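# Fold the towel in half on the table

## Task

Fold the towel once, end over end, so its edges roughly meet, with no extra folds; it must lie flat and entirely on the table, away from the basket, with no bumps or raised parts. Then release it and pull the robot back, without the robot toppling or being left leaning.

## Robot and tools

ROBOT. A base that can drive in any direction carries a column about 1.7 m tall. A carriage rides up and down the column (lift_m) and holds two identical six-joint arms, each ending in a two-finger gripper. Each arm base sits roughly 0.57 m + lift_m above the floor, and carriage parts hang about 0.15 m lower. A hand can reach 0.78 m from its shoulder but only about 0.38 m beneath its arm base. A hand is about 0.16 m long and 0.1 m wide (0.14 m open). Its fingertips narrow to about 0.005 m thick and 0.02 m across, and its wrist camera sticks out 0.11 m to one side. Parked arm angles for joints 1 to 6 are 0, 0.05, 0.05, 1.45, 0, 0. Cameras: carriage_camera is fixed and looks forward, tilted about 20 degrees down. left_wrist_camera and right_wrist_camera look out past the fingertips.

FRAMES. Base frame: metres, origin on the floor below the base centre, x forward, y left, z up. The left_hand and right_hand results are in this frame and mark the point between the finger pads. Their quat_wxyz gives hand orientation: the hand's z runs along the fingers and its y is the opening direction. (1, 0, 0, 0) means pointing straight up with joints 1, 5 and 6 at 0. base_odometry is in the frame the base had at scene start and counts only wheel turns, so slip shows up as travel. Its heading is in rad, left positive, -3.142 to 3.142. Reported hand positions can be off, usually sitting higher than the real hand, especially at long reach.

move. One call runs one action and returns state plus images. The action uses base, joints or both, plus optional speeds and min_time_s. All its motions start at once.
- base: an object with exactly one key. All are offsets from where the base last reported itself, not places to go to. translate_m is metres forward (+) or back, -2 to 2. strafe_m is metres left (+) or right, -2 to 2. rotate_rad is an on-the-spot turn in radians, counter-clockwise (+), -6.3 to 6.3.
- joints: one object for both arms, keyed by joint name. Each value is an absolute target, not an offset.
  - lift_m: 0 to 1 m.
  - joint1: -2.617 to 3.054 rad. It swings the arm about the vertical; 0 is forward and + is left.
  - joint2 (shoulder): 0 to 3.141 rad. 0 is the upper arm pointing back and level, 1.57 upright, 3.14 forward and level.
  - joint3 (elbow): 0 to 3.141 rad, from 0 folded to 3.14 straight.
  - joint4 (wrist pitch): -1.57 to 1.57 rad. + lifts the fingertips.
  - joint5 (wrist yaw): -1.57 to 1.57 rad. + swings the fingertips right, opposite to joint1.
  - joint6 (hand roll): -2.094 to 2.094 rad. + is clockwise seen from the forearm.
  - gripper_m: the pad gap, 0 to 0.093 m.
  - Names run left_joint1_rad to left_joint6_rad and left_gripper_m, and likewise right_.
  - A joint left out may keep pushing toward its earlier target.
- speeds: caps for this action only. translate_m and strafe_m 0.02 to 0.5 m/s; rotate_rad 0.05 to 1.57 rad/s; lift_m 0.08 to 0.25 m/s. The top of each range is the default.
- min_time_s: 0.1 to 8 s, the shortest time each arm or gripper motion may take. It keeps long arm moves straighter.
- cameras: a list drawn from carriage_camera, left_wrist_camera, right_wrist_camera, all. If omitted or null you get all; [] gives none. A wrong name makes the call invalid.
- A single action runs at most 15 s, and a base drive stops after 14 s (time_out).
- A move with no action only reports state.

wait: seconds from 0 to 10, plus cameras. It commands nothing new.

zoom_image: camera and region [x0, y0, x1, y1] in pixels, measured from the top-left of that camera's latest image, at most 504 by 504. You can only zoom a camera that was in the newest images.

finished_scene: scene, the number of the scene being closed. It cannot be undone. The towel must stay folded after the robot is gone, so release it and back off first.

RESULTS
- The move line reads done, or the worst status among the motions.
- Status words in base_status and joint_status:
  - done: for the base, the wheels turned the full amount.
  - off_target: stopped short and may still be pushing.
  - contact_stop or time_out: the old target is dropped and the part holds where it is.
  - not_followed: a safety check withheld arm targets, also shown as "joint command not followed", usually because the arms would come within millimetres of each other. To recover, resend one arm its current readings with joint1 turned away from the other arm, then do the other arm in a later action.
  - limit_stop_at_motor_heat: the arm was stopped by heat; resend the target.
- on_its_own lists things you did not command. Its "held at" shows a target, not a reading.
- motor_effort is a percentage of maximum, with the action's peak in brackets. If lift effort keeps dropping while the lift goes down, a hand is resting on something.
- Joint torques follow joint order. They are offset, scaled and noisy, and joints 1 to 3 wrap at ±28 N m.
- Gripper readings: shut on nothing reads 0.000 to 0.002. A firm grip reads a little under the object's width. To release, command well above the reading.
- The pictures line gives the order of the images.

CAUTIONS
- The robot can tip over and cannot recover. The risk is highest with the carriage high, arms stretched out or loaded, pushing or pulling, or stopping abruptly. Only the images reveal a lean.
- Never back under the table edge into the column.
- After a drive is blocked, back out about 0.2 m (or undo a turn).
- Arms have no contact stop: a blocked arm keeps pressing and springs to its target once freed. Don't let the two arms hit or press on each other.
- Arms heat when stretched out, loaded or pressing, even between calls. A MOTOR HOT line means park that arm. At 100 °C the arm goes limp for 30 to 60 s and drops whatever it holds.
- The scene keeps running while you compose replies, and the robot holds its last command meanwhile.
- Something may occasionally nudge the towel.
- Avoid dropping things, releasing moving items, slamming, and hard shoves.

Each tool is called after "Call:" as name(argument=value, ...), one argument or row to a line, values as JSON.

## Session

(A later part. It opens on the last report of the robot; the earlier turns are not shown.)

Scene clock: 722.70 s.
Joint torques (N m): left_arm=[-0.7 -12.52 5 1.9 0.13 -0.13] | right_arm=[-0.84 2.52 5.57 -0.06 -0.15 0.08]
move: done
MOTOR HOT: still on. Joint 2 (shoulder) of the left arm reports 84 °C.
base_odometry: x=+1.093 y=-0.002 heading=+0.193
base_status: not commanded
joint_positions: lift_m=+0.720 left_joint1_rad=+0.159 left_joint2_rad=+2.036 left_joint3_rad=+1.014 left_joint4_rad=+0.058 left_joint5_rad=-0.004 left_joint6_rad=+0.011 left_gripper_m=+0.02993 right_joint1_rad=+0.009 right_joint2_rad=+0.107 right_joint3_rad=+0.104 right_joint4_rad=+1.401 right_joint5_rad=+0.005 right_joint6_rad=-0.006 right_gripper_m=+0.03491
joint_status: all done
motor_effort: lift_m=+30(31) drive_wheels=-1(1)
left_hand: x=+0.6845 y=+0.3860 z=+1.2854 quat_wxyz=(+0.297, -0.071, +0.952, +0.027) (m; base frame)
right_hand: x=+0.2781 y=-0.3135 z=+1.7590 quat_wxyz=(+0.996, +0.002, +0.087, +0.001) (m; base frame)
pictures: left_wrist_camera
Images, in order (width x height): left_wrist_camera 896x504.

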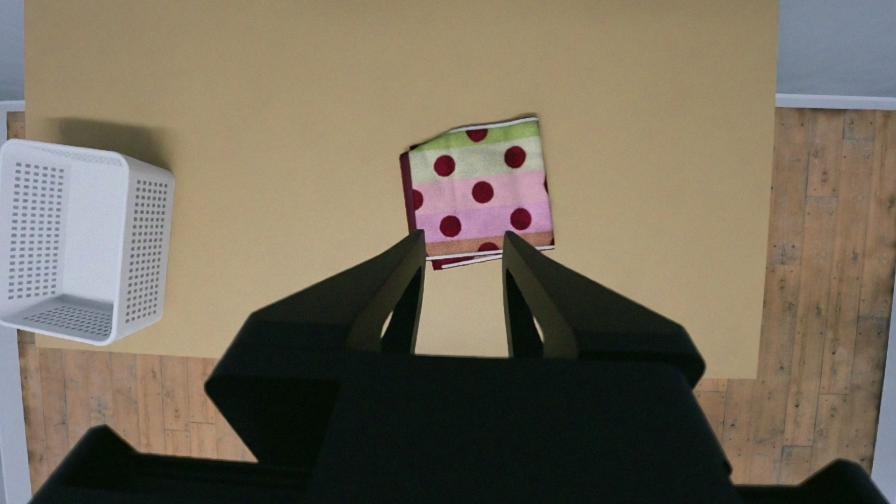

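Excellent-looking. Zoom to check far-left corner.

Call:
zoom_image(
  camera="left_wrist_camera",
  region=[370, 90, 590, 290],
)

Call:
move(
  joints={"left_joint1_rad":0.9,"left_joint2_rad":0.9,"left_joint3_rad":0.5,"left_joint4_rad":0},
  cameras=["carriage_camera"],
)

Call:
zoom_image(
  camera="carriage_camera",
  region=[240, 330, 420, 480],
)

Scaled by 2.291.

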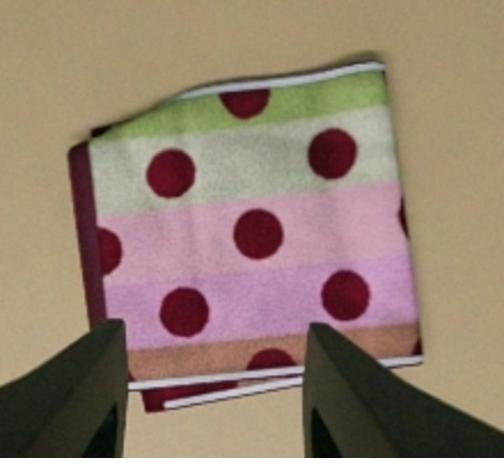

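Scene clock: 727.17 s.
Joint torques (N m): left_arm=[0.64 -3 6.86 2.55 0.12 -0.07] | right_arm=[-0.9 2.56 5.44 -0.05 -0.15 0.1]
move: done
MOTOR HOT: still on. Joint 2 (shoulder) of the left arm reports 84 °C.
base_odometry: x=+1.093 y=-0.002 heading=+0.193
base_status: not commanded
joint_positions: lift_m=+0.720 left_joint1_rad=+0.892 left_joint2_rad=+0.911 left_joint3_rad=+0.520 left_joint4_rad=+0.019 left_joint5_rad=-0.005 left_joint6_rad=+0.008 left_gripper_m=+0.02993 right_joint1_rad=+0.009 right_joint2_rad=+0.107 right_joint3_rad=+0.104 right_joint4_rad=+1.401 right_joint5_rad=+0.005 right_joint6_rad=-0.006 right_gripper_m=+0.03491
joint_status: all done
motor_effort: lift_m=+30(31) drive_wheels=-1(1)
left_hand: x=+0.4437 y=+0.5756 z=+1.5108 quat_wxyz=(+0.507, -0.354, +0.746, +0.247) (m; base frame)
right_hand: x=+0.2781 y=-0.3135 z=+1.7590 quat_wxyz=(+0.996, +0.002, +0.087, +0.001) (m; base frame)
pictures: carriage_camera
Images, in order (width x height): carriage_camera 896x504.

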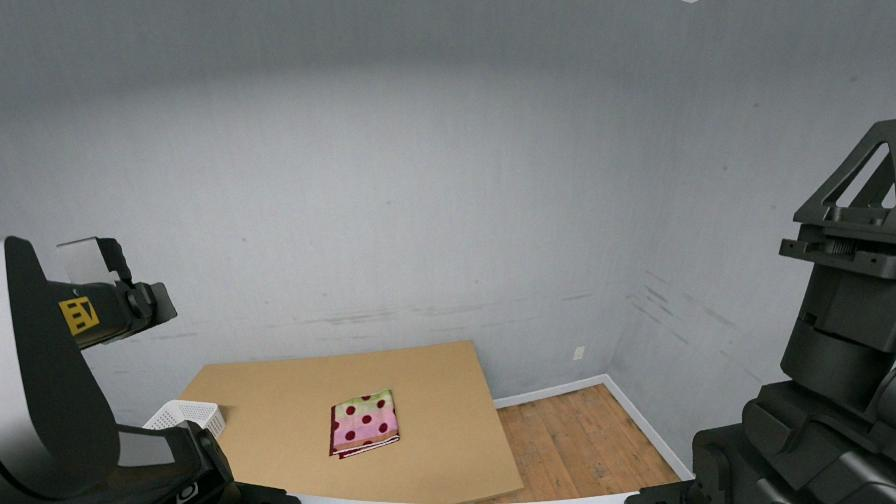

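Scaled by 2.800.

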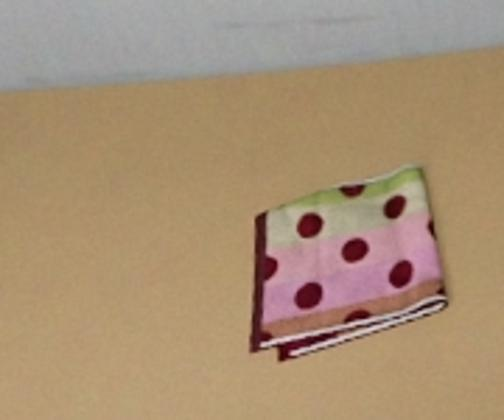

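Call:
wait(
  seconds=10,
  cameras=[],
)

Call:
move(
  joints={"lift_m":0.5,"left_joint1_rad":0.321,"left_joint2_rad":2.93,"left_joint3_rad":2.06,"left_joint4_rad":-0.26,"left_joint6_rad":0.0,"left_gripper_m":0.035},
  min_time_s=2.5,
  cameras=["left_wrist_camera"],
)

Call:
move(
  joints={"lift_m":0.42},
  cameras=["left_wrist_camera"],
)

Scene clock: 750.50 s.
Joint torques (N m): left_arm=[0.5 -3.15 6.98 2.53 0.13 -0.04] | right_arm=[-0.87 2.35 5.46 -0.06 -0.15 0.14]
MOTOR HOT: cleared for the motors of the left arm.
base_odometry: x=+1.093 y=-0.002 heading=+0.193
base_status: not commanded
joint_positions: lift_m=+0.720 left_joint1_rad=+0.892 left_joint2_rad=+0.911 left_joint3_rad=+0.520 left_joint4_rad=+0.018 left_joint5_rad=-0.005 left_joint6_rad=+0.008 left_gripper_m=+0.02993 right_joint1_rad=+0.009 right_joint2_rad=+0.107 right_joint3_rad=+0.104 right_joint4_rad=+1.401 right_joint5_rad=+0.005 right_joint6_rad=-0.006 right_gripper_m=+0.03491
joint_status: all done
motor_effort: lift_m=+31(31) drive_wheels=-1(1)
left_hand: x=+0.4436 y=+0.5755 z=+1.5105 quat_wxyz=(+0.507, -0.354, +0.746, +0.247) (m; base frame)
right_hand: x=+0.2781 y=-0.3135 z=+1.7590 quat_wxyz=(+0.996, +0.002, +0.087, +0.001) (m; base frame)
wait: 10.00 s; at rest from the start
pictures: none
No camera images: "cameras" was empty.

Scene clock: 753.30 s.
Joint torques (N m): left_arm=[-0.65 -12.52 8.92 1.52 0.08 -0.08] | right_arm=[-0.72 2.45 5.49 -0.03 -0.14 0.12]
move: done
base_odometry: x=+1.093 y=-0.002 heading=+0.193
base_status: not commanded
joint_positions: lift_m=+0.500 left_joint1_rad=+0.327 left_joint2_rad=+2.897 left_joint3_rad=+2.035 left_joint4_rad=-0.247 left_joint5_rad=-0.005 left_joint6_rad=+0.008 left_gripper_m=+0.03491 right_joint1_rad=+0.009 right_joint2_rad=+0.107 right_joint3_rad=+0.104 right_joint4_rad=+1.401 right_joint5_rad=+0.005 right_joint6_rad=-0.006 right_gripper_m=+0.03491
joint_status: all done
motor_effort: lift_m=+30(31) drive_wheels=-1(1)
left_hand: x=+0.7917 y=+0.5037 z=+0.9060 quat_wxyz=(+0.225, -0.155, +0.961, +0.040) (m; base frame)
right_hand: x=+0.2781 y=-0.3135 z=+1.5391 quat_wxyz=(+0.996, +0.002, +0.087, +0.001) (m; base frame)
pictures: left_wrist_camera
Images, in order (width x height): left_wrist_camera 896x504.

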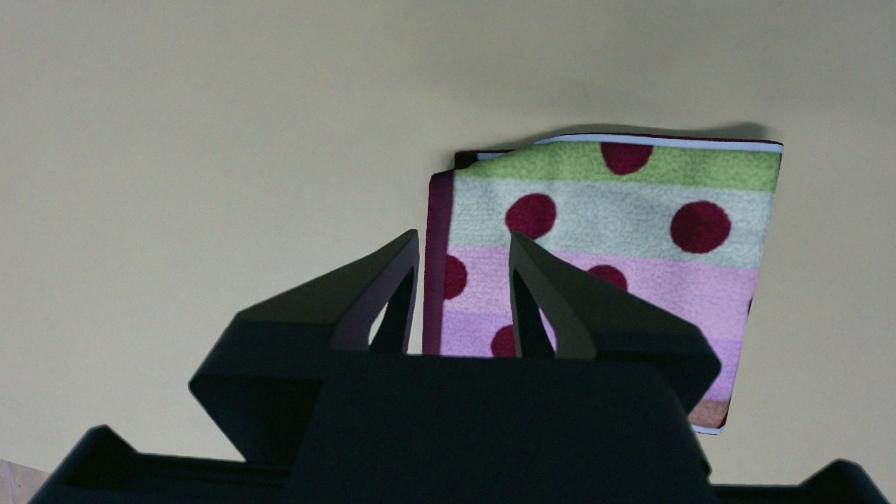

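Scene clock: 754.17 s.
Joint torques (N m): left_arm=[-0.54 -13.29 8.03 1.62 0.14 -0.06] | right_arm=[-0.8 2.62 5.49 -0.06 -0.14 0.11]
move: done
base_odometry: x=+1.093 y=-0.002 heading=+0.193
base_status: not commanded
joint_positions: lift_m=+0.420 left_joint1_rad=+0.327 left_joint2_rad=+2.911 left_joint3_rad=+2.045 left_joint4_rad=-0.257 left_joint5_rad=-0.005 left_joint6_rad=+0.008 left_gripper_m=+0.03491 right_joint1_rad=+0.009 right_joint2_rad=+0.107 right_joint3_rad=+0.104 right_joint4_rad=+1.401 right_joint5_rad=+0.005 right_joint6_rad=-0.006 right_gripper_m=+0.03491
joint_status: all done
motor_effort: lift_m=+29(32) drive_wheels=+0(1)
left_hand: x=+0.7896 y=+0.5029 z=+0.8208 quat_wxyz=(+0.219, -0.155, +0.962, +0.039) (m; base frame)
right_hand: x=+0.2781 y=-0.3135 z=+1.4591 quat_wxyz=(+0.996, +0.002, +0.087, +0.001) (m; base frame)
pictures: left_wrist_camera
Images, in order (width x height): left_wrist_camera 896x504.

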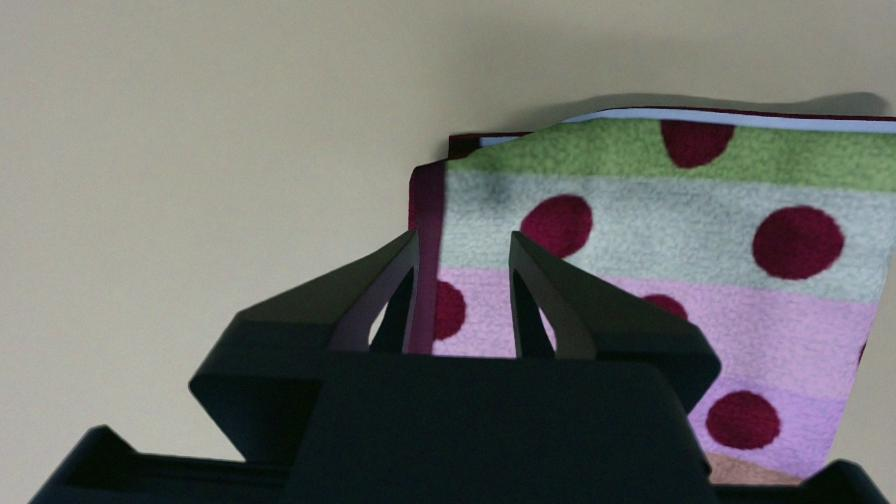

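Call:
move(
  joints={"lift_m":0.385,"left_joint1_rad":0.376,"left_joint6_rad":0.055},
  cameras=["left_wrist_camera"],
)

Scene clock: 758.03 s.
Joint torques (N m): left_arm=[-0.13 -13.64 7.84 1.62 0.14 0.19] | right_arm=[-0.76 2.39 5.5 -0.05 -0.15 0.11]
move: done
base_odometry: x=+1.093 y=-0.002 heading=+0.193
base_status: not commanded
joint_positions: lift_m=+0.385 left_joint1_rad=+0.379 left_joint2_rad=+2.914 left_joint3_rad=+2.047 left_joint4_rad=-0.258 left_joint5_rad=-0.005 left_joint6_rad=+0.044 left_gripper_m=+0.03491 right_joint1_rad=+0.009 right_joint2_rad=+0.107 right_joint3_rad=+0.104 right_joint4_rad=+1.401 right_joint5_rad=+0.005 right_joint6_rad=-0.006 right_gripper_m=+0.03491
joint_status: all done
motor_effort: lift_m=+29(30) drive_wheels=-1(1)
left_hand: x=+0.7785 y=+0.5316 z=+0.7846 quat_wxyz=(+0.216, -0.163, +0.961, +0.049) (m; base frame)
right_hand: x=+0.2781 y=-0.3135 z=+1.4241 quat_wxyz=(+0.996, +0.002, +0.087, +0.001) (m; base frame)
pictures: left_wrist_camera
Images, in order (width x height): left_wrist_camera 896x504.

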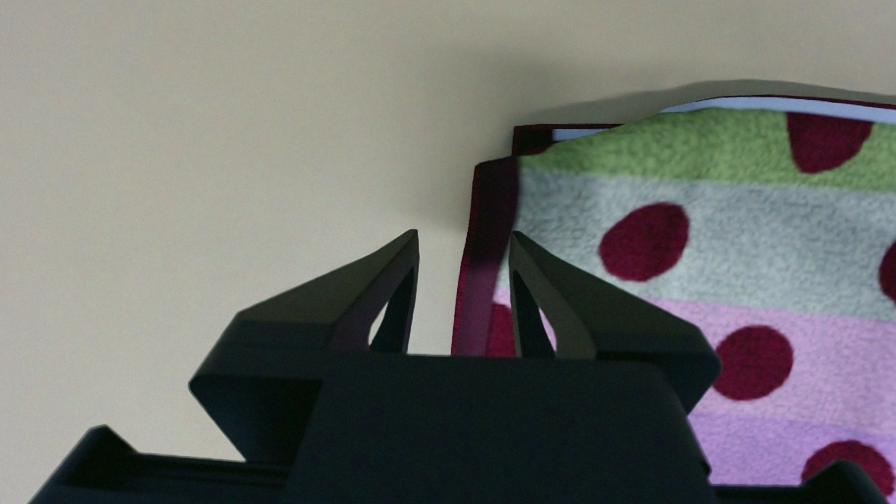

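Call:
move(
  joints={"lift_m":0.335},
  speeds={"lift_m":0.08},
  cameras=["left_wrist_camera"],
)

Call:
move(
  joints={"left_gripper_m":0},
  min_time_s=2,
  cameras=[],
)

Call:
move(
  joints={"lift_m":0.45},
  speeds={"lift_m":0.08},
  cameras=["left_wrist_camera"],
)

Scene clock: 764.20 s.
Joint torques (N m): left_arm=[-0.36 -13.64 6.99 1.47 0.09 0.14] | right_arm=[-0.79 2.54 5.42 -0.05 -0.16 0.09]
move: done
base_odometry: x=+1.093 y=-0.002 heading=+0.193
base_status: not commanded
joint_positions: lift_m=+0.335 left_joint1_rad=+0.379 left_joint2_rad=+2.913 left_joint3_rad=+2.058 left_joint4_rad=-0.237 left_joint5_rad=-0.002 left_joint6_rad=+0.045 left_gripper_m=+0.03491 right_joint1_rad=+0.009 right_joint2_rad=+0.107 right_joint3_rad=+0.104 right_joint4_rad=+1.401 right_joint5_rad=+0.005 right_joint6_rad=-0.006 right_gripper_m=+0.03491
joint_status: all done
motor_effort: lift_m=+28(29) drive_wheels=+0(1)
left_hand: x=+0.7867 y=+0.5341 z=+0.7406 quat_wxyz=(+0.231, -0.162, +0.958, +0.051) (m; base frame)
right_hand: x=+0.2781 y=-0.3135 z=+1.3743 quat_wxyz=(+0.996, +0.002, +0.087, +0.001) (m; base frame)
pictures: left_wrist_camera
Images, in order (width x height): left_wrist_camera 896x504.

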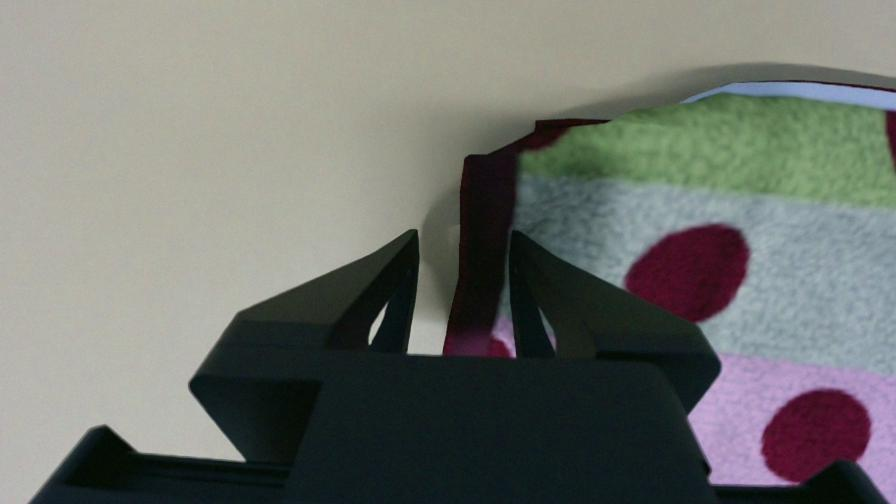

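Scene clock: 766.60 s.
Joint torques (N m): left_arm=[-0.2 -13.53 6.65 1.39 0.01 0.11] | right_arm=[-0.66 2.44 5.55 -0.08 -0.13 0.1]
move: done
base_odometry: x=+1.093 y=-0.002 heading=+0.193
base_status: not commanded
joint_positions: lift_m=+0.335 left_joint1_rad=+0.377 left_joint2_rad=+2.913 left_joint3_rad=+2.061 left_joint4_rad=-0.226 left_joint5_rad=+0.007 left_joint6_rad=+0.045 left_gripper_m=+0.00064 right_joint1_rad=+0.009 right_joint2_rad=+0.107 right_joint3_rad=+0.104 right_joint4_rad=+1.401 right_joint5_rad=+0.005 right_joint6_rad=-0.006 right_gripper_m=+0.03491
joint_status: all done
motor_effort: lift_m=+27(28) drive_wheels=+0(1)
left_hand: x=+0.7911 y=+0.5329 z=+0.7429 quat_wxyz=(+0.239, -0.159, +0.957, +0.048) (m; base frame)
right_hand: x=+0.2781 y=-0.3135 z=+1.3743 quat_wxyz=(+0.996, +0.002, +0.087, +0.001) (m; base frame)
pictures: none
No camera images: "cameras" was empty.

Scene clock: 768.50 s.
Joint torques (N m): left_arm=[-0.24 -13.59 6.63 1.56 0.04 0.15] | right_arm=[-0.84 2.59 5.53 -0.05 -0.16 0.08]
move: done
base_odometry: x=+1.093 y=-0.002 heading=+0.193
base_status: not commanded
joint_positions: lift_m=+0.450 left_joint1_rad=+0.377 left_joint2_rad=+2.913 left_joint3_rad=+2.061 left_joint4_rad=-0.250 left_joint5_rad=+0.007 left_joint6_rad=+0.045 left_gripper_m=+0.00064 right_joint1_rad=+0.009 right_joint2_rad=+0.107 right_joint3_rad=+0.104 right_joint4_rad=+1.401 right_joint5_rad=+0.005 right_joint6_rad=-0.006 right_gripper_m=+0.03491
joint_status: all done
motor_effort: lift_m=+31(37) drive_wheels=+0(1)
left_hand: x=+0.7861 y=+0.5310 z=+0.8548 quat_wxyz=(+0.228, -0.160, +0.959, +0.045) (m; base frame)
right_hand: x=+0.2781 y=-0.3135 z=+1.4889 quat_wxyz=(+0.996, +0.002, +0.087, +0.001) (m; base frame)
pictures: left_wrist_camera
Images, in order (width x height): left_wrist_camera 896x504.

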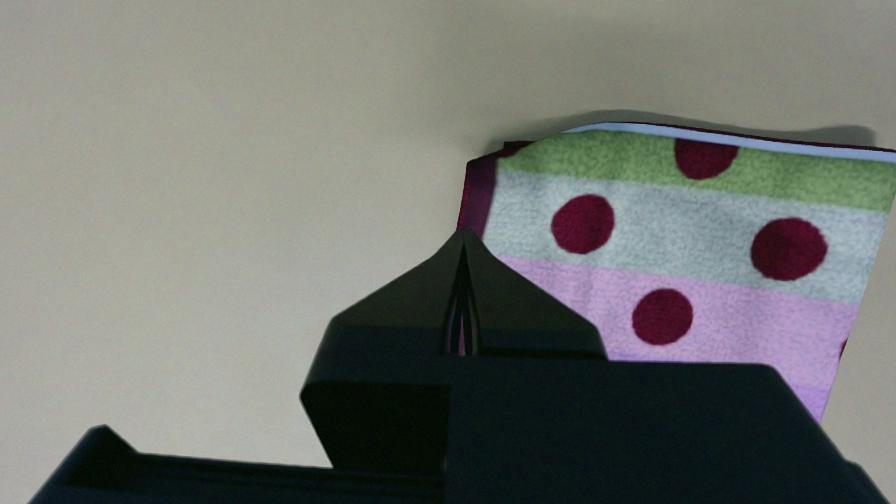

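Call:
move(
  joints={"left_gripper_m":0.05,"left_joint1_rad":0.345,"left_joint6_rad":0.02,"lift_m":0.40},
  cameras=["left_wrist_camera"],
)

Call:
move(
  joints={"lift_m":0.322},
  speeds={"lift_m":0.08},
  cameras=["left_wrist_camera"],
)

Call:
move(
  joints={"left_gripper_m":0},
  min_time_s=2.5,
  cameras=["left_wrist_camera"],
)

Call:
move(
  joints={"lift_m":0.45},
  speeds={"lift_m":0.08},
  cameras=["left_wrist_camera"],
)

Scene clock: 773.67 s.
Joint torques (N m): left_arm=[-0.31 -13.91 6.8 1.65 0.03 -0.1] | right_arm=[-0.81 2.43 5.46 -0.05 -0.13 0.11]
move: done
base_odometry: x=+1.093 y=-0.002 heading=+0.193
base_status: not commanded
joint_positions: lift_m=+0.400 left_joint1_rad=+0.347 left_joint2_rad=+2.915 left_joint3_rad=+2.061 left_joint4_rad=-0.258 left_joint5_rad=+0.007 left_joint6_rad=+0.030 left_gripper_m=+0.04991 right_joint1_rad=+0.009 right_joint2_rad=+0.107 right_joint3_rad=+0.104 right_joint4_rad=+1.401 right_joint5_rad=+0.005 right_joint6_rad=-0.006 right_gripper_m=+0.03491
joint_status: all done
motor_effort: lift_m=+29(30) drive_wheels=+0(1)
left_hand: x=+0.7904 y=+0.5132 z=+0.8030 quat_wxyz=(+0.224, -0.153, +0.962, +0.039) (m; base frame)
right_hand: x=+0.2781 y=-0.3135 z=+1.4391 quat_wxyz=(+0.996, +0.002, +0.087, +0.001) (m; base frame)
pictures: left_wrist_camera
Images, in order (width x height): left_wrist_camera 896x504.

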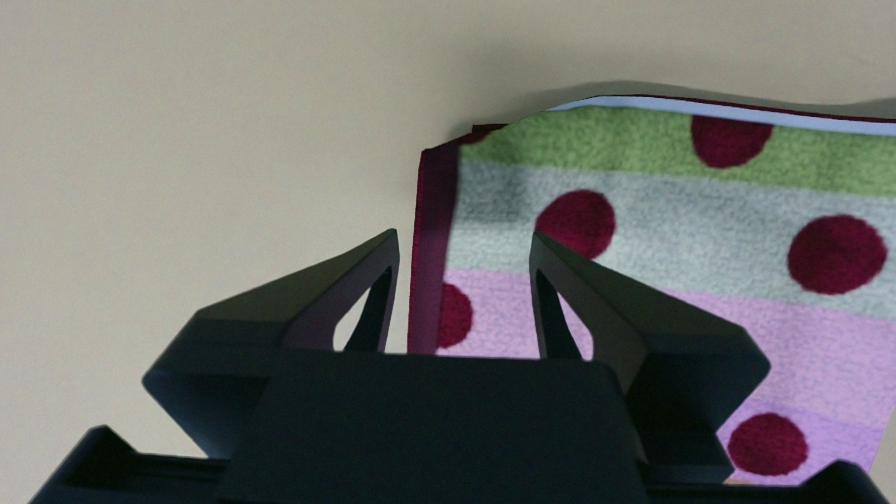

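Scene clock: 775.00 s.
Joint torques (N m): left_arm=[-0.08 -12.92 5.75 1.23 -0.01 -0.01] | right_arm=[-0.79 2.45 5.46 -0.06 -0.14 0.11]
move: done
base_odometry: x=+1.093 y=-0.002 heading=+0.193
base_status: not commanded
joint_positions: lift_m=+0.322 left_joint1_rad=+0.347 left_joint2_rad=+2.901 left_joint3_rad=+2.073 left_joint4_rad=-0.207 left_joint5_rad=+0.012 left_joint6_rad=+0.024 left_gripper_m=+0.04991 right_joint1_rad=+0.009 right_joint2_rad=+0.107 right_joint3_rad=+0.104 right_joint4_rad=+1.401 right_joint5_rad=+0.005 right_joint6_rad=-0.006 right_gripper_m=+0.03491
joint_status: all done
motor_effort: lift_m=+27(27) drive_wheels=+0(1)
left_hand: x=+0.8089 y=+0.5191 z=+0.7432 quat_wxyz=(+0.261, -0.154, +0.952, +0.043) (m; base frame)
right_hand: x=+0.2781 y=-0.3135 z=+1.3613 quat_wxyz=(+0.996, +0.002, +0.087, +0.001) (m; base frame)
pictures: left_wrist_camera
Images, in order (width x height): left_wrist_camera 896x504.

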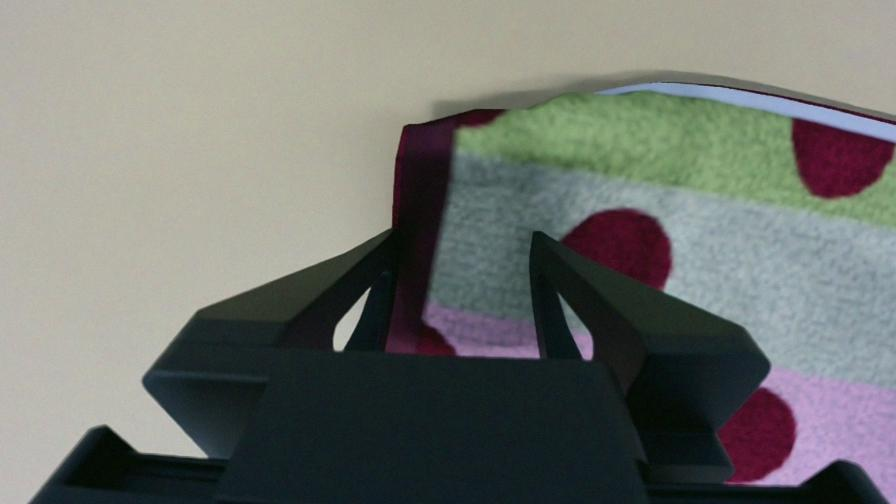

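Scene clock: 777.80 s.
Joint torques (N m): left_arm=[0.38 -12.98 5.9 1.1 0 -0.02] | right_arm=[-0.73 2.51 5.46 -0.08 -0.15 0.11]
move: done
base_odometry: x=+1.093 y=-0.002 heading=+0.193
base_status: not commanded
joint_positions: lift_m=+0.322 left_joint1_rad=+0.341 left_joint2_rad=+2.901 left_joint3_rad=+2.073 left_joint4_rad=-0.190 left_joint5_rad=+0.013 left_joint6_rad=+0.023 left_gripper_m=+0.00064 right_joint1_rad=+0.009 right_joint2_rad=+0.107 right_joint3_rad=+0.104 right_joint4_rad=+1.401 right_joint5_rad=+0.005 right_joint6_rad=-0.006 right_gripper_m=+0.03491
joint_status: all done
motor_effort: lift_m=+26(28) drive_wheels=-1(1)
left_hand: x=+0.8136 y=+0.5165 z=+0.7453 quat_wxyz=(+0.269, -0.150, +0.950, +0.043) (m; base frame)
right_hand: x=+0.2781 y=-0.3135 z=+1.3613 quat_wxyz=(+0.996, +0.002, +0.087, +0.001) (m; base frame)
pictures: left_wrist_camera
Images, in order (width x height): left_wrist_camera 896x504.

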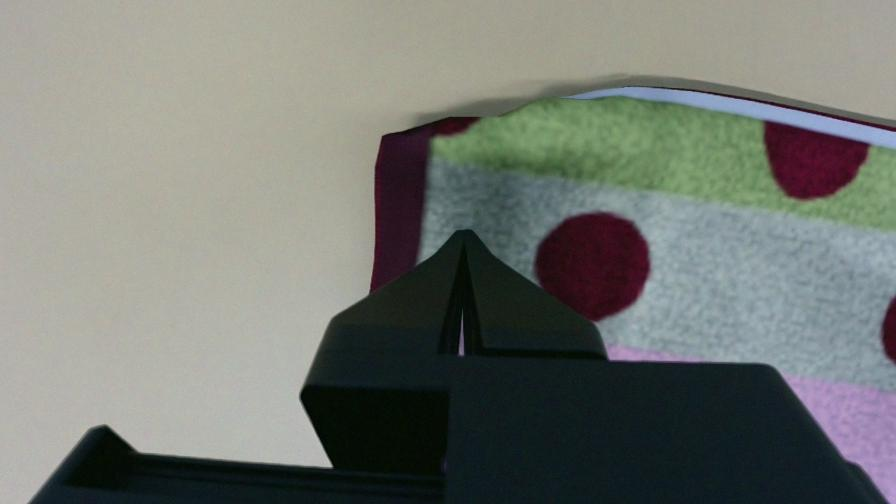

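Scene clock: 779.87 s.
Joint torques (N m): left_arm=[0.32 -13.14 5.67 1.63 -0.02 -0.01] | right_arm=[-0.73 2.39 5.61 -0.06 -0.13 0.12]
move: done
base_odometry: x=+1.093 y=-0.002 heading=+0.193
base_status: not commanded
joint_positions: lift_m=+0.450 left_joint1_rad=+0.341 left_joint2_rad=+2.902 left_joint3_rad=+2.073 left_joint4_rad=-0.249 left_joint5_rad=+0.013 left_joint6_rad=+0.023 left_gripper_m=+0.00064 right_joint1_rad=+0.009 right_joint2_rad=+0.107 right_joint3_rad=+0.104 right_joint4_rad=+1.401 right_joint5_rad=+0.005 right_joint6_rad=-0.006 right_gripper_m=+0.03491
joint_status: all done
motor_effort: lift_m=+31(37) drive_wheels=-1(1)
left_hand: x=+0.8015 y=+0.5124 z=+0.8653 quat_wxyz=(+0.241, -0.152, +0.958, +0.038) (m; base frame)
right_hand: x=+0.2781 y=-0.3135 z=+1.4889 quat_wxyz=(+0.996, +0.002, +0.087, +0.001) (m; base frame)
pictures: left_wrist_camera
Images, in order (width x height): left_wrist_camera 896x504.

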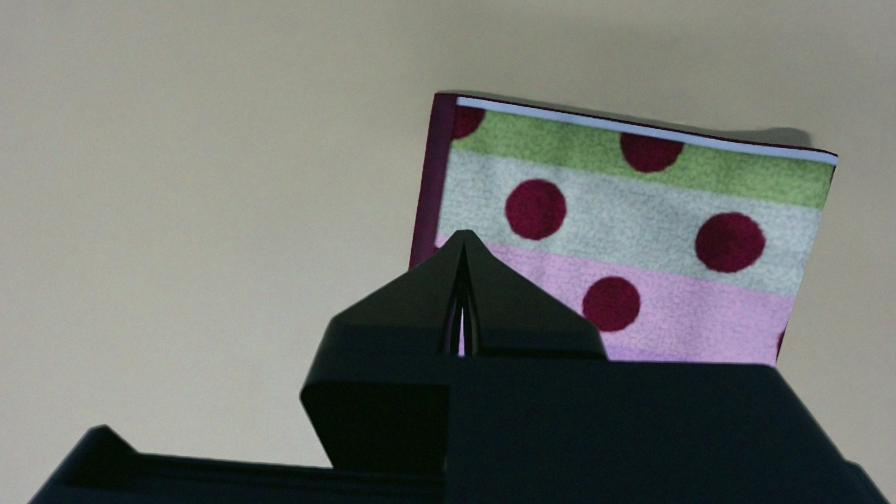

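Wow — the pinch un-tucked the corner perfectly. Retract and verify.

Call:
move(
  joints={"lift_m":0.72,"left_joint1_rad":0.15,"left_joint2_rad":2.0,"left_joint3_rad":1.0,"left_joint4_rad":0.05,"left_joint6_rad":0},
  min_time_s=2.5,
  cameras=["left_wrist_camera"],
)

Call:
zoom_image(
  camera="left_wrist_camera",
  region=[370, 90, 590, 290],
)

Call:
move(
  joints={"left_joint1_rad":0,"left_joint2_rad":0.05,"left_joint3_rad":0.05,"left_joint4_rad":1.45,"left_joint5_rad":0,"left_joint6_rad":0},
  min_time_s=3,
  cameras=["carriage_camera"],
)

Call:
zoom_image(
  camera="carriage_camera",
  region=[300, 370, 440, 480],
)

Scene clock: 788.47 s.
Joint torques (N m): left_arm=[-0.76 -12.72 4.72 1.98 0 -0.08] | right_arm=[-0.79 2.56 5.52 -0.03 -0.14 0.11]
move: done
MOTOR HOT: joint 2 (shoulder) of the left arm reports 76 °C; the controller stops that arm at 100 °C. To cool a motor, set the load down, stop pushing, or move to a pose that needs little force.
base_odometry: x=+1.093 y=-0.002 heading=+0.193
base_status: not commanded
joint_positions: lift_m=+0.720 left_joint1_rad=+0.159 left_joint2_rad=+2.039 left_joint3_rad=+1.016 left_joint4_rad=+0.042 left_joint5_rad=+0.011 left_joint6_rad=+0.010 left_gripper_m=+0.00064 right_joint1_rad=+0.009 right_joint2_rad=+0.107 right_joint3_rad=+0.104 right_joint4_rad=+1.401 right_joint5_rad=+0.005 right_joint6_rad=-0.006 right_gripper_m=+0.03491
joint_status: all done
motor_effort: lift_m=+30(38) drive_wheels=+0(1)
left_hand: x=+0.6822 y=+0.3830 z=+1.2826 quat_wxyz=(+0.290, -0.069, +0.954, +0.019) (m; base frame)
right_hand: x=+0.2781 y=-0.3135 z=+1.7590 quat_wxyz=(+0.996, +0.002, +0.087, +0.001) (m; base frame)
pictures: left_wrist_camera
Images, in order (width x height): left_wrist_camera 896x504.

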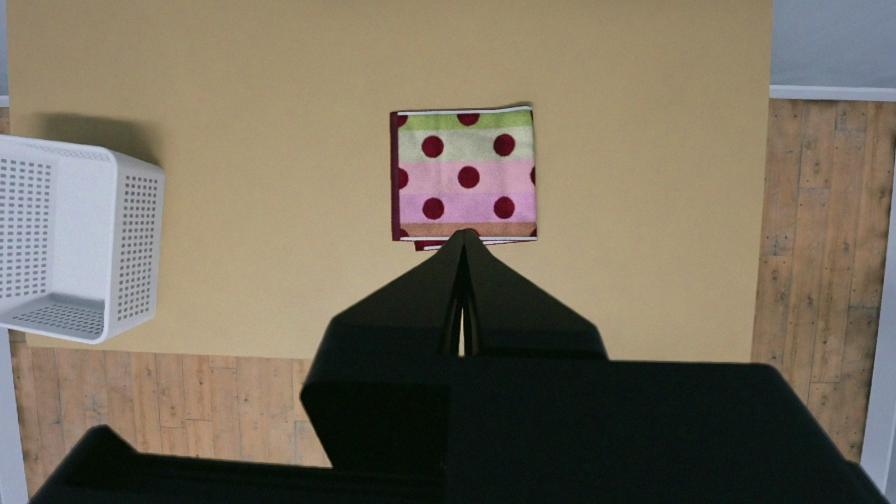

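Scaled by 2.291.

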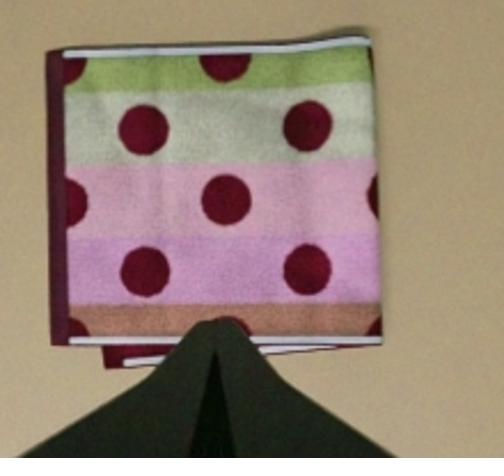

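Scene clock: 791.77 s.
Joint torques (N m): left_arm=[-0.85 2.19 4.88 0.07 0 -0.08] | right_arm=[-0.77 2.47 5.49 -0.05 -0.17 0.09]
move: done
MOTOR HOT: still on. Joint 2 (shoulder) of the left arm reports 75 °C.
base_odometry: x=+1.093 y=-0.002 heading=+0.193
base_status: not commanded
joint_positions: lift_m=+0.720 left_joint1_rad=+0.009 left_joint2_rad=+0.065 left_joint3_rad=+0.066 left_joint4_rad=+1.437 left_joint5_rad=+0.011 left_joint6_rad=+0.010 left_gripper_m=+0.00064 right_joint1_rad=+0.009 right_joint2_rad=+0.107 right_joint3_rad=+0.104 right_joint4_rad=+1.401 right_joint5_rad=+0.005 right_joint6_rad=-0.006 right_gripper_m=+0.03491
joint_status: all done
motor_effort: lift_m=+30(32) drive_wheels=+0(1)
left_hand: x=+0.2670 y=+0.3115 z=+1.7504 quat_wxyz=(+0.998, +0.006, +0.067, +0.009) (m; base frame)
right_hand: x=+0.2781 y=-0.3135 z=+1.7590 quat_wxyz=(+0.996, +0.002, +0.087, +0.001) (m; base frame)
pictures: carriage_camera
Images, in order (width x height): carriage_camera 896x504.

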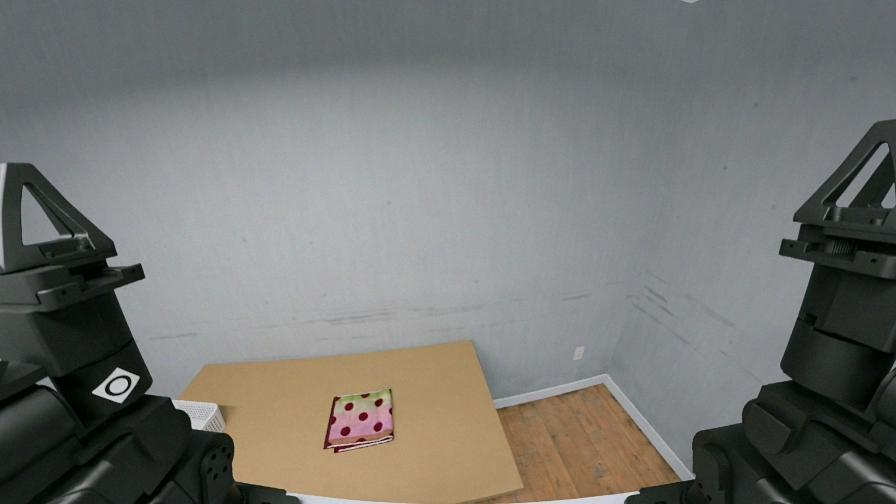

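Scaled by 3.600.

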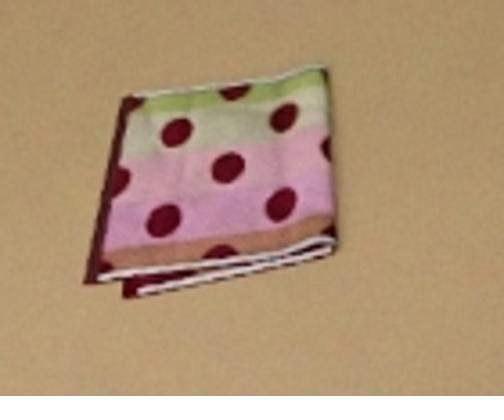

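Call:
wait(
  seconds=10,
  cameras=[],
)

Call:
move(
  joints={"lift_m":0.6,"left_joint1_rad":0.413,"left_joint2_rad":2.0,"left_joint3_rad":1.2,"left_joint4_rad":-0.36,"left_joint6_rad":0.25,"left_gripper_m":0.035},
  min_time_s=2.5,
  cameras=[],
)

Call:
move(
  joints={"lift_m":0.42,"left_joint2_rad":3.02,"left_joint3_rad":2.25},
  min_time_s=2,
  cameras=["left_wrist_camera"],
)

Scene clock: 815.23 s.
Joint torques (N m): left_arm=[-0.81 2.19 4.89 0.05 -0.03 -0.08] | right_arm=[-0.75 2.37 5.52 -0.04 -0.17 0.1]
MOTOR HOT: cleared for the motors of the left arm.
base_odometry: x=+1.093 y=-0.002 heading=+0.193
base_status: not commanded
joint_positions: lift_m=+0.720 left_joint1_rad=+0.009 left_joint2_rad=+0.065 left_joint3_rad=+0.066 left_joint4_rad=+1.439 left_joint5_rad=+0.011 left_joint6_rad=+0.009 left_gripper_m=+0.00064 right_joint1_rad=+0.009 right_joint2_rad=+0.107 right_joint3_rad=+0.104 right_joint4_rad=+1.401 right_joint5_rad=+0.005 right_joint6_rad=-0.006 right_gripper_m=+0.03491
joint_status: all done
motor_effort: lift_m=+30(32) drive_wheels=+0(1)
left_hand: x=+0.2665 y=+0.3115 z=+1.7505 quat_wxyz=(+0.998, +0.006, +0.065, +0.009) (m; base frame)
right_hand: x=+0.2781 y=-0.3135 z=+1.7590 quat_wxyz=(+0.996, +0.002, +0.087, +0.001) (m; base frame)
wait: 10.00 s; at rest from the start
pictures: none
No camera images: "cameras" was empty.

Scene clock: 818.13 s.
Joint torques (N m): left_arm=[0.65 -8.06 9.24 1.43 0.02 0.16] | right_arm=[-0.68 2.4 5.52 -0.06 -0.16 0.07]
move: done
base_odometry: x=+1.093 y=-0.002 heading=+0.193
base_status: not commanded
joint_positions: lift_m=+0.600 left_joint1_rad=+0.405 left_joint2_rad=+1.975 left_joint3_rad=+1.173 left_joint4_rad=-0.342 left_joint5_rad=+0.011 left_joint6_rad=+0.240 left_gripper_m=+0.03491 right_joint1_rad=+0.009 right_joint2_rad=+0.107 right_joint3_rad=+0.104 right_joint4_rad=+1.401 right_joint5_rad=+0.005 right_joint6_rad=-0.006 right_gripper_m=+0.03491
joint_status: all done
motor_effort: lift_m=+29(31) drive_wheels=+0(1)
left_hand: x=+0.6372 y=+0.4844 z=+1.1940 quat_wxyz=(+0.202, -0.079, +0.974, +0.062) (m; base frame)
right_hand: x=+0.2781 y=-0.3135 z=+1.6391 quat_wxyz=(+0.996, +0.002, +0.087, +0.001) (m; base frame)
pictures: none
No camera images: "cameras" was empty.

Scene clock: 820.43 s.
Joint torques (N m): left_arm=[0.47 -12.49 9.46 1.62 0.04 0.17] | right_arm=[-0.84 2.43 5.55 -0.04 -0.16 0.12]
move: done
base_odometry: x=+1.093 y=-0.002 heading=+0.193
base_status: not commanded
joint_positions: lift_m=+0.420 left_joint1_rad=+0.405 left_joint2_rad=+2.983 left_joint3_rad=+2.223 left_joint4_rad=-0.354 left_joint5_rad=+0.011 left_joint6_rad=+0.241 left_gripper_m=+0.03491 right_joint1_rad=+0.009 right_joint2_rad=+0.107 right_joint3_rad=+0.104 right_joint4_rad=+1.401 right_joint5_rad=+0.005 right_joint6_rad=-0.006 right_gripper_m=+0.03491
joint_status: all done
motor_effort: lift_m=+27(30) drive_wheels=+0(1)
left_hand: x=+0.7923 y=+0.5509 z=+0.8251 quat_wxyz=(+0.216, -0.079, +0.971, +0.067) (m; base frame)
right_hand: x=+0.2781 y=-0.3135 z=+1.4591 quat_wxyz=(+0.996, +0.002, +0.087, +0.001) (m; base frame)
pictures: left_wrist_camera
Images, in order (width x height): left_wrist_camera 896x504.

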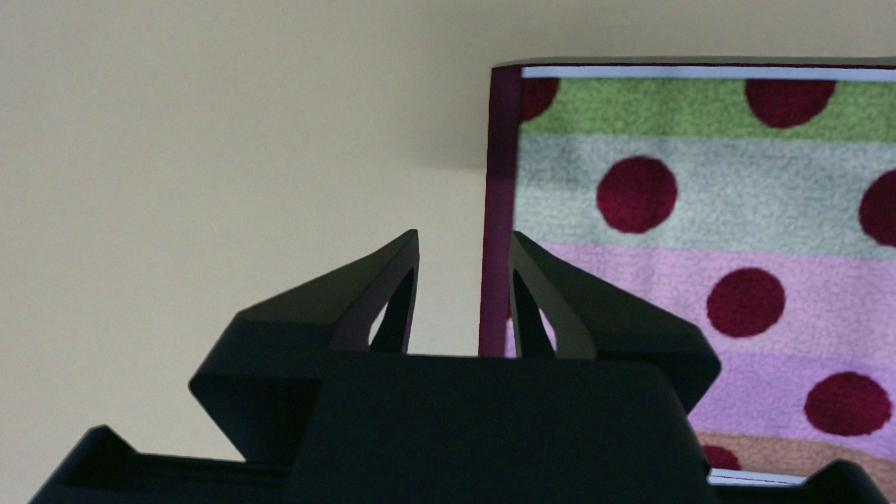

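Call:
move(
  joints={"left_joint1_rad":0.385,"left_joint3_rad":2.16,"left_joint4_rad":-0.3,"left_joint6_rad":0.22},
  min_time_s=1,
  cameras=[],
)

Call:
move(
  joints={"lift_m":0.335},
  speeds={"lift_m":0.08},
  cameras=["left_wrist_camera"],
)

Call:
move(
  joints={"left_gripper_m":0},
  min_time_s=1.5,
  cameras=["left_wrist_camera"],
)

Scene clock: 825.77 s.
Joint torques (N m): left_arm=[-0.55 -12.44 5.42 1.75 0.01 -0.09] | right_arm=[-0.79 2.43 5.56 -0.02 -0.14 0.1]
move: done
base_odometry: x=+1.093 y=-0.002 heading=+0.193
base_status: not commanded
joint_positions: lift_m=+0.420 left_joint1_rad=+0.392 left_joint2_rad=+2.983 left_joint3_rad=+2.177 left_joint4_rad=-0.309 left_joint5_rad=+0.011 left_joint6_rad=+0.230 left_gripper_m=+0.03491 right_joint1_rad=+0.009 right_joint2_rad=+0.107 right_joint3_rad=+0.104 right_joint4_rad=+1.401 right_joint5_rad=+0.005 right_joint6_rad=-0.006 right_gripper_m=+0.03491
joint_status: all done
motor_effort: lift_m=+30(30) drive_wheels=-1(1)
left_hand: x=+0.7896 y=+0.5413 z=+0.8150 quat_wxyz=(+0.216, -0.077, +0.971, +0.064) (m; base frame)
right_hand: x=+0.2781 y=-0.3135 z=+1.4591 quat_wxyz=(+0.996, +0.002, +0.087, +0.001) (m; base frame)
pictures: none
No camera images: "cameras" was empty.

Scene clock: 827.23 s.
Joint torques (N m): left_arm=[-0.72 -12.19 5.46 1.27 -0.01 -0.09] | right_arm=[-0.81 2.4 5.52 -0.04 -0.16 0.08]
move: done
base_odometry: x=+1.093 y=-0.002 heading=+0.193
base_status: not commanded
joint_positions: lift_m=+0.335 left_joint1_rad=+0.392 left_joint2_rad=+2.977 left_joint3_rad=+2.178 left_joint4_rad=-0.251 left_joint5_rad=+0.013 left_joint6_rad=+0.225 left_gripper_m=+0.03491 right_joint1_rad=+0.009 right_joint2_rad=+0.107 right_joint3_rad=+0.104 right_joint4_rad=+1.401 right_joint5_rad=+0.005 right_joint6_rad=-0.006 right_gripper_m=+0.03491
joint_status: all done
motor_effort: lift_m=+25(28) drive_wheels=-1(2)
left_hand: x=+0.8036 y=+0.5466 z=+0.7408 quat_wxyz=(+0.247, -0.079, +0.963, +0.072) (m; base frame)
right_hand: x=+0.2781 y=-0.3135 z=+1.3744 quat_wxyz=(+0.996, +0.002, +0.087, +0.001) (m; base frame)
pictures: left_wrist_camera
Images, in order (width x height): left_wrist_camera 896x504.

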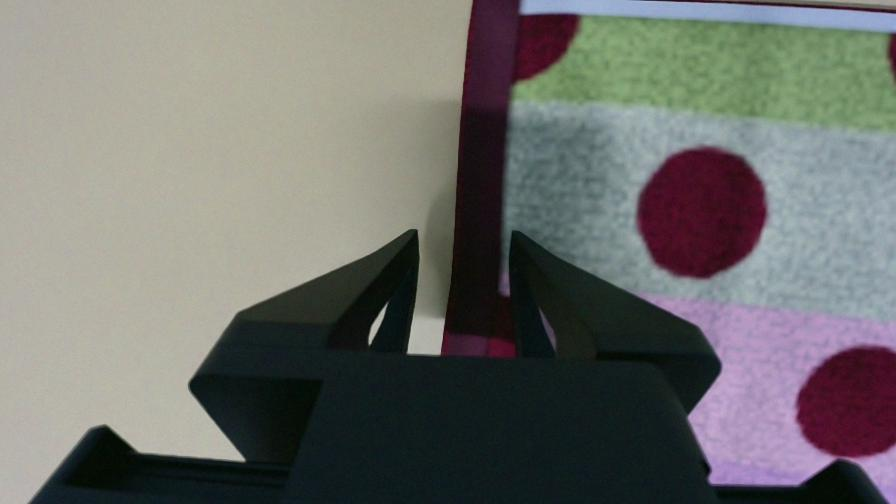

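Scene clock: 829.03 s.
Joint torques (N m): left_arm=[0.23 -12.1 5.52 1.26 -0.05 -0.05] | right_arm=[-0.75 2.44 5.52 -0.02 -0.14 0.11]
move: done
base_odometry: x=+1.093 y=-0.002 heading=+0.193
base_status: not commanded
joint_positions: lift_m=+0.335 left_joint1_rad=+0.382 left_joint2_rad=+2.977 left_joint3_rad=+2.178 left_joint4_rad=-0.250 left_joint5_rad=+0.016 left_joint6_rad=+0.225 left_gripper_m=+0.00064 right_joint1_rad=+0.009 right_joint2_rad=+0.107 right_joint3_rad=+0.104 right_joint4_rad=+1.401 right_joint5_rad=+0.005 right_joint6_rad=-0.006 right_gripper_m=+0.03491
joint_status: all done
motor_effort: lift_m=+25(27) drive_wheels=+0(2)
left_hand: x=+0.8062 y=+0.5405 z=+0.7409 quat_wxyz=(+0.248, -0.074, +0.963, +0.070) (m; base frame)
right_hand: x=+0.2781 y=-0.3135 z=+1.3744 quat_wxyz=(+0.996, +0.002, +0.087, +0.001) (m; base frame)
pictures: left_wrist_camera
Images, in order (width x height): left_wrist_camera 896x504.

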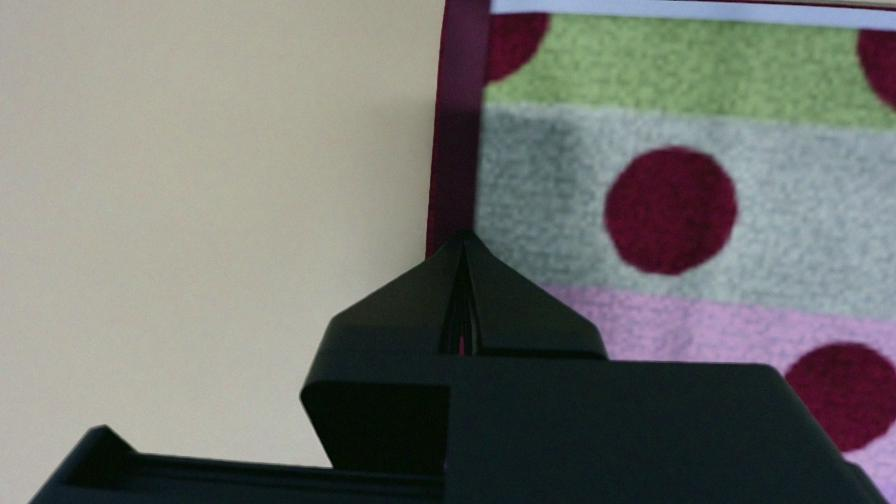

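Call:
move(
  joints={"lift_m":0.42},
  cameras=[],
)

Call:
move(
  joints={"left_joint1_rad":0.385,"left_joint4_rad":-0.45,"left_gripper_m":0.035},
  min_time_s=1,
  cameras=[],
)

Call:
move(
  joints={"lift_m":0.34},
  speeds={"lift_m":0.08},
  cameras=["left_wrist_camera"],
)

Call:
move(
  joints={"left_gripper_m":0},
  min_time_s=1.5,
  cameras=["left_wrist_camera"],
)

Scene clock: 837.87 s.
Joint torques (N m): left_arm=[0.03 -13.48 6 1.55 -0.02 -0.02] | right_arm=[-0.88 2.3 5.53 -0.02 -0.15 0.13]
move: done
base_odometry: x=+1.093 y=-0.002 heading=+0.193
base_status: not commanded
joint_positions: lift_m=+0.420 left_joint1_rad=+0.382 left_joint2_rad=+2.998 left_joint3_rad=+2.169 left_joint4_rad=-0.290 left_joint5_rad=+0.013 left_joint6_rad=+0.225 left_gripper_m=+0.00064 right_joint1_rad=+0.009 right_joint2_rad=+0.107 right_joint3_rad=+0.104 right_joint4_rad=+1.401 right_joint5_rad=+0.005 right_joint6_rad=-0.006 right_gripper_m=+0.03491
joint_status: all done
motor_effort: lift_m=+31(40) drive_wheels=-1(1)
left_hand: x=+0.7887 y=+0.5342 z=+0.8057 quat_wxyz=(+0.215, -0.075, +0.972, +0.061) (m; base frame)
right_hand: x=+0.2781 y=-0.3135 z=+1.4590 quat_wxyz=(+0.996, +0.002, +0.087, +0.001) (m; base frame)
pictures: none
No camera images: "cameras" was empty.

Scene clock: 839.17 s.
Joint torques (N m): left_arm=[0.16 -13.29 5.82 1.17 0 -0.03] | right_arm=[-0.83 2.59 5.41 -0.05 -0.16 0.11]
move: done
base_odometry: x=+1.093 y=-0.002 heading=+0.193
base_status: not commanded
joint_positions: lift_m=+0.420 left_joint1_rad=+0.382 left_joint2_rad=+2.998 left_joint3_rad=+2.169 left_joint4_rad=-0.433 left_joint5_rad=+0.013 left_joint6_rad=+0.225 left_gripper_m=+0.03491 right_joint1_rad=+0.009 right_joint2_rad=+0.107 right_joint3_rad=+0.104 right_joint4_rad=+1.401 right_joint5_rad=+0.005 right_joint6_rad=-0.006 right_gripper_m=+0.03491
joint_status: all done
motor_effort: lift_m=+30(32) drive_wheels=-1(1)
left_hand: x=+0.7584 y=+0.5220 z=+0.7926 quat_wxyz=(+0.148, -0.076, +0.985, +0.040) (m; base frame)
right_hand: x=+0.2781 y=-0.3135 z=+1.4590 quat_wxyz=(+0.996, +0.002, +0.087, +0.001) (m; base frame)
pictures: none
No camera images: "cameras" was empty.

Scene clock: 840.53 s.
Joint torques (N m): left_arm=[-0.31 -10.61 4.88 1.23 0.03 -0.02] | right_arm=[-0.87 2.44 5.56 -0.08 -0.14 0.12]
move: done
base_odometry: x=+1.093 y=-0.002 heading=+0.193
base_status: not commanded
joint_positions: lift_m=+0.340 left_joint1_rad=+0.387 left_joint2_rad=+2.961 left_joint3_rad=+2.182 left_joint4_rad=-0.428 left_joint5_rad=+0.010 left_joint6_rad=+0.225 left_gripper_m=+0.03491 right_joint1_rad=+0.009 right_joint2_rad=+0.107 right_joint3_rad=+0.104 right_joint4_rad=+1.401 right_joint5_rad=+0.005 right_joint6_rad=-0.006 right_gripper_m=+0.03491
joint_status: all done
motor_effort: lift_m=+25(28) drive_wheels=-1(1)
left_hand: x=+0.7741 y=+0.5316 z=+0.7380 quat_wxyz=(+0.174, -0.078, +0.980, +0.050) (m; base frame)
right_hand: x=+0.2781 y=-0.3135 z=+1.3794 quat_wxyz=(+0.996, +0.002, +0.087, +0.001) (m; base frame)
pictures: left_wrist_camera
Images, in order (width x height): left_wrist_camera 896x504.

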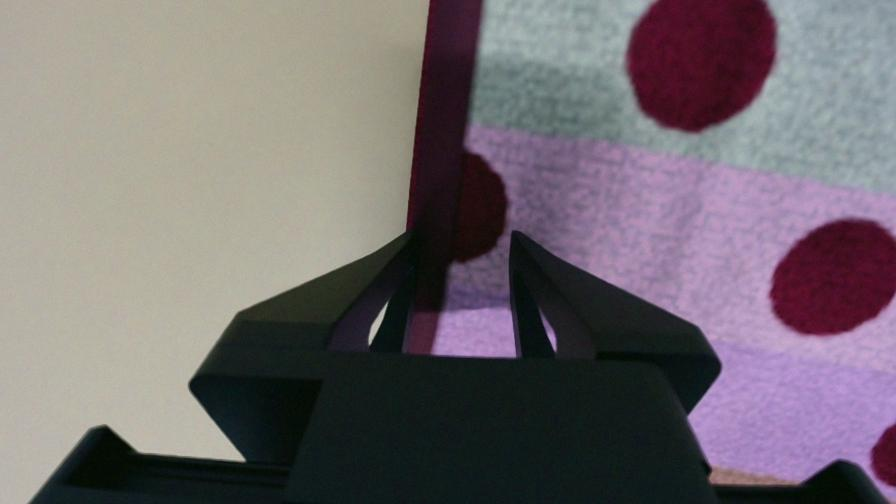

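Scene clock: 842.33 s.
Joint torques (N m): left_arm=[0.29 -10.55 4.85 1.15 -0.07 -0.03] | right_arm=[-0.73 2.45 5.49 -0.04 -0.17 0.11]
move: done
base_odometry: x=+1.093 y=-0.002 heading=+0.193
base_status: not commanded
joint_positions: lift_m=+0.340 left_joint1_rad=+0.381 left_joint2_rad=+2.961 left_joint3_rad=+2.182 left_joint4_rad=-0.419 left_joint5_rad=+0.018 left_joint6_rad=+0.225 left_gripper_m=+0.00064 right_joint1_rad=+0.009 right_joint2_rad=+0.107 right_joint3_rad=+0.104 right_joint4_rad=+1.401 right_joint5_rad=+0.005 right_joint6_rad=-0.006 right_gripper_m=+0.03491
joint_status: all done
motor_effort: lift_m=+25(27) drive_wheels=-1(2)
left_hand: x=+0.7781 y=+0.5279 z=+0.7389 quat_wxyz=(+0.180, -0.075, +0.980, +0.047) (m; base frame)
right_hand: x=+0.2781 y=-0.3135 z=+1.3794 quat_wxyz=(+0.996, +0.002, +0.087, +0.001) (m; base frame)
pictures: left_wrist_camera
Images, in order (width x height): left_wrist_camera 896x504.

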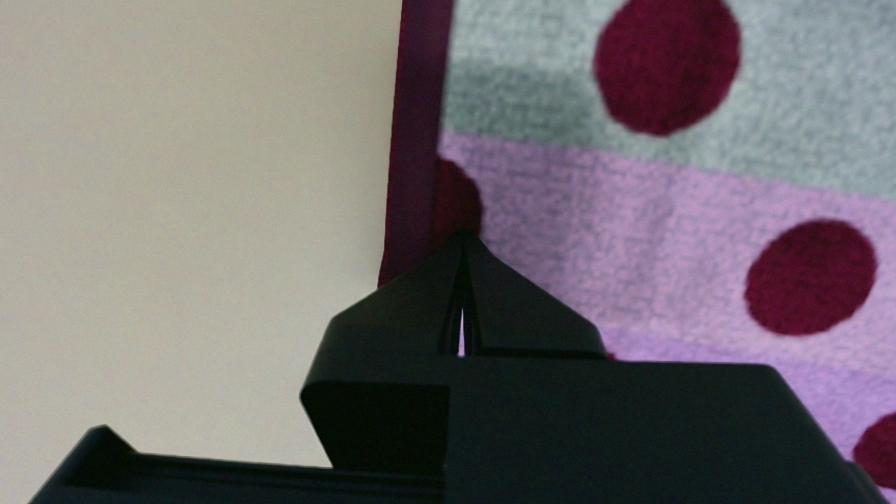

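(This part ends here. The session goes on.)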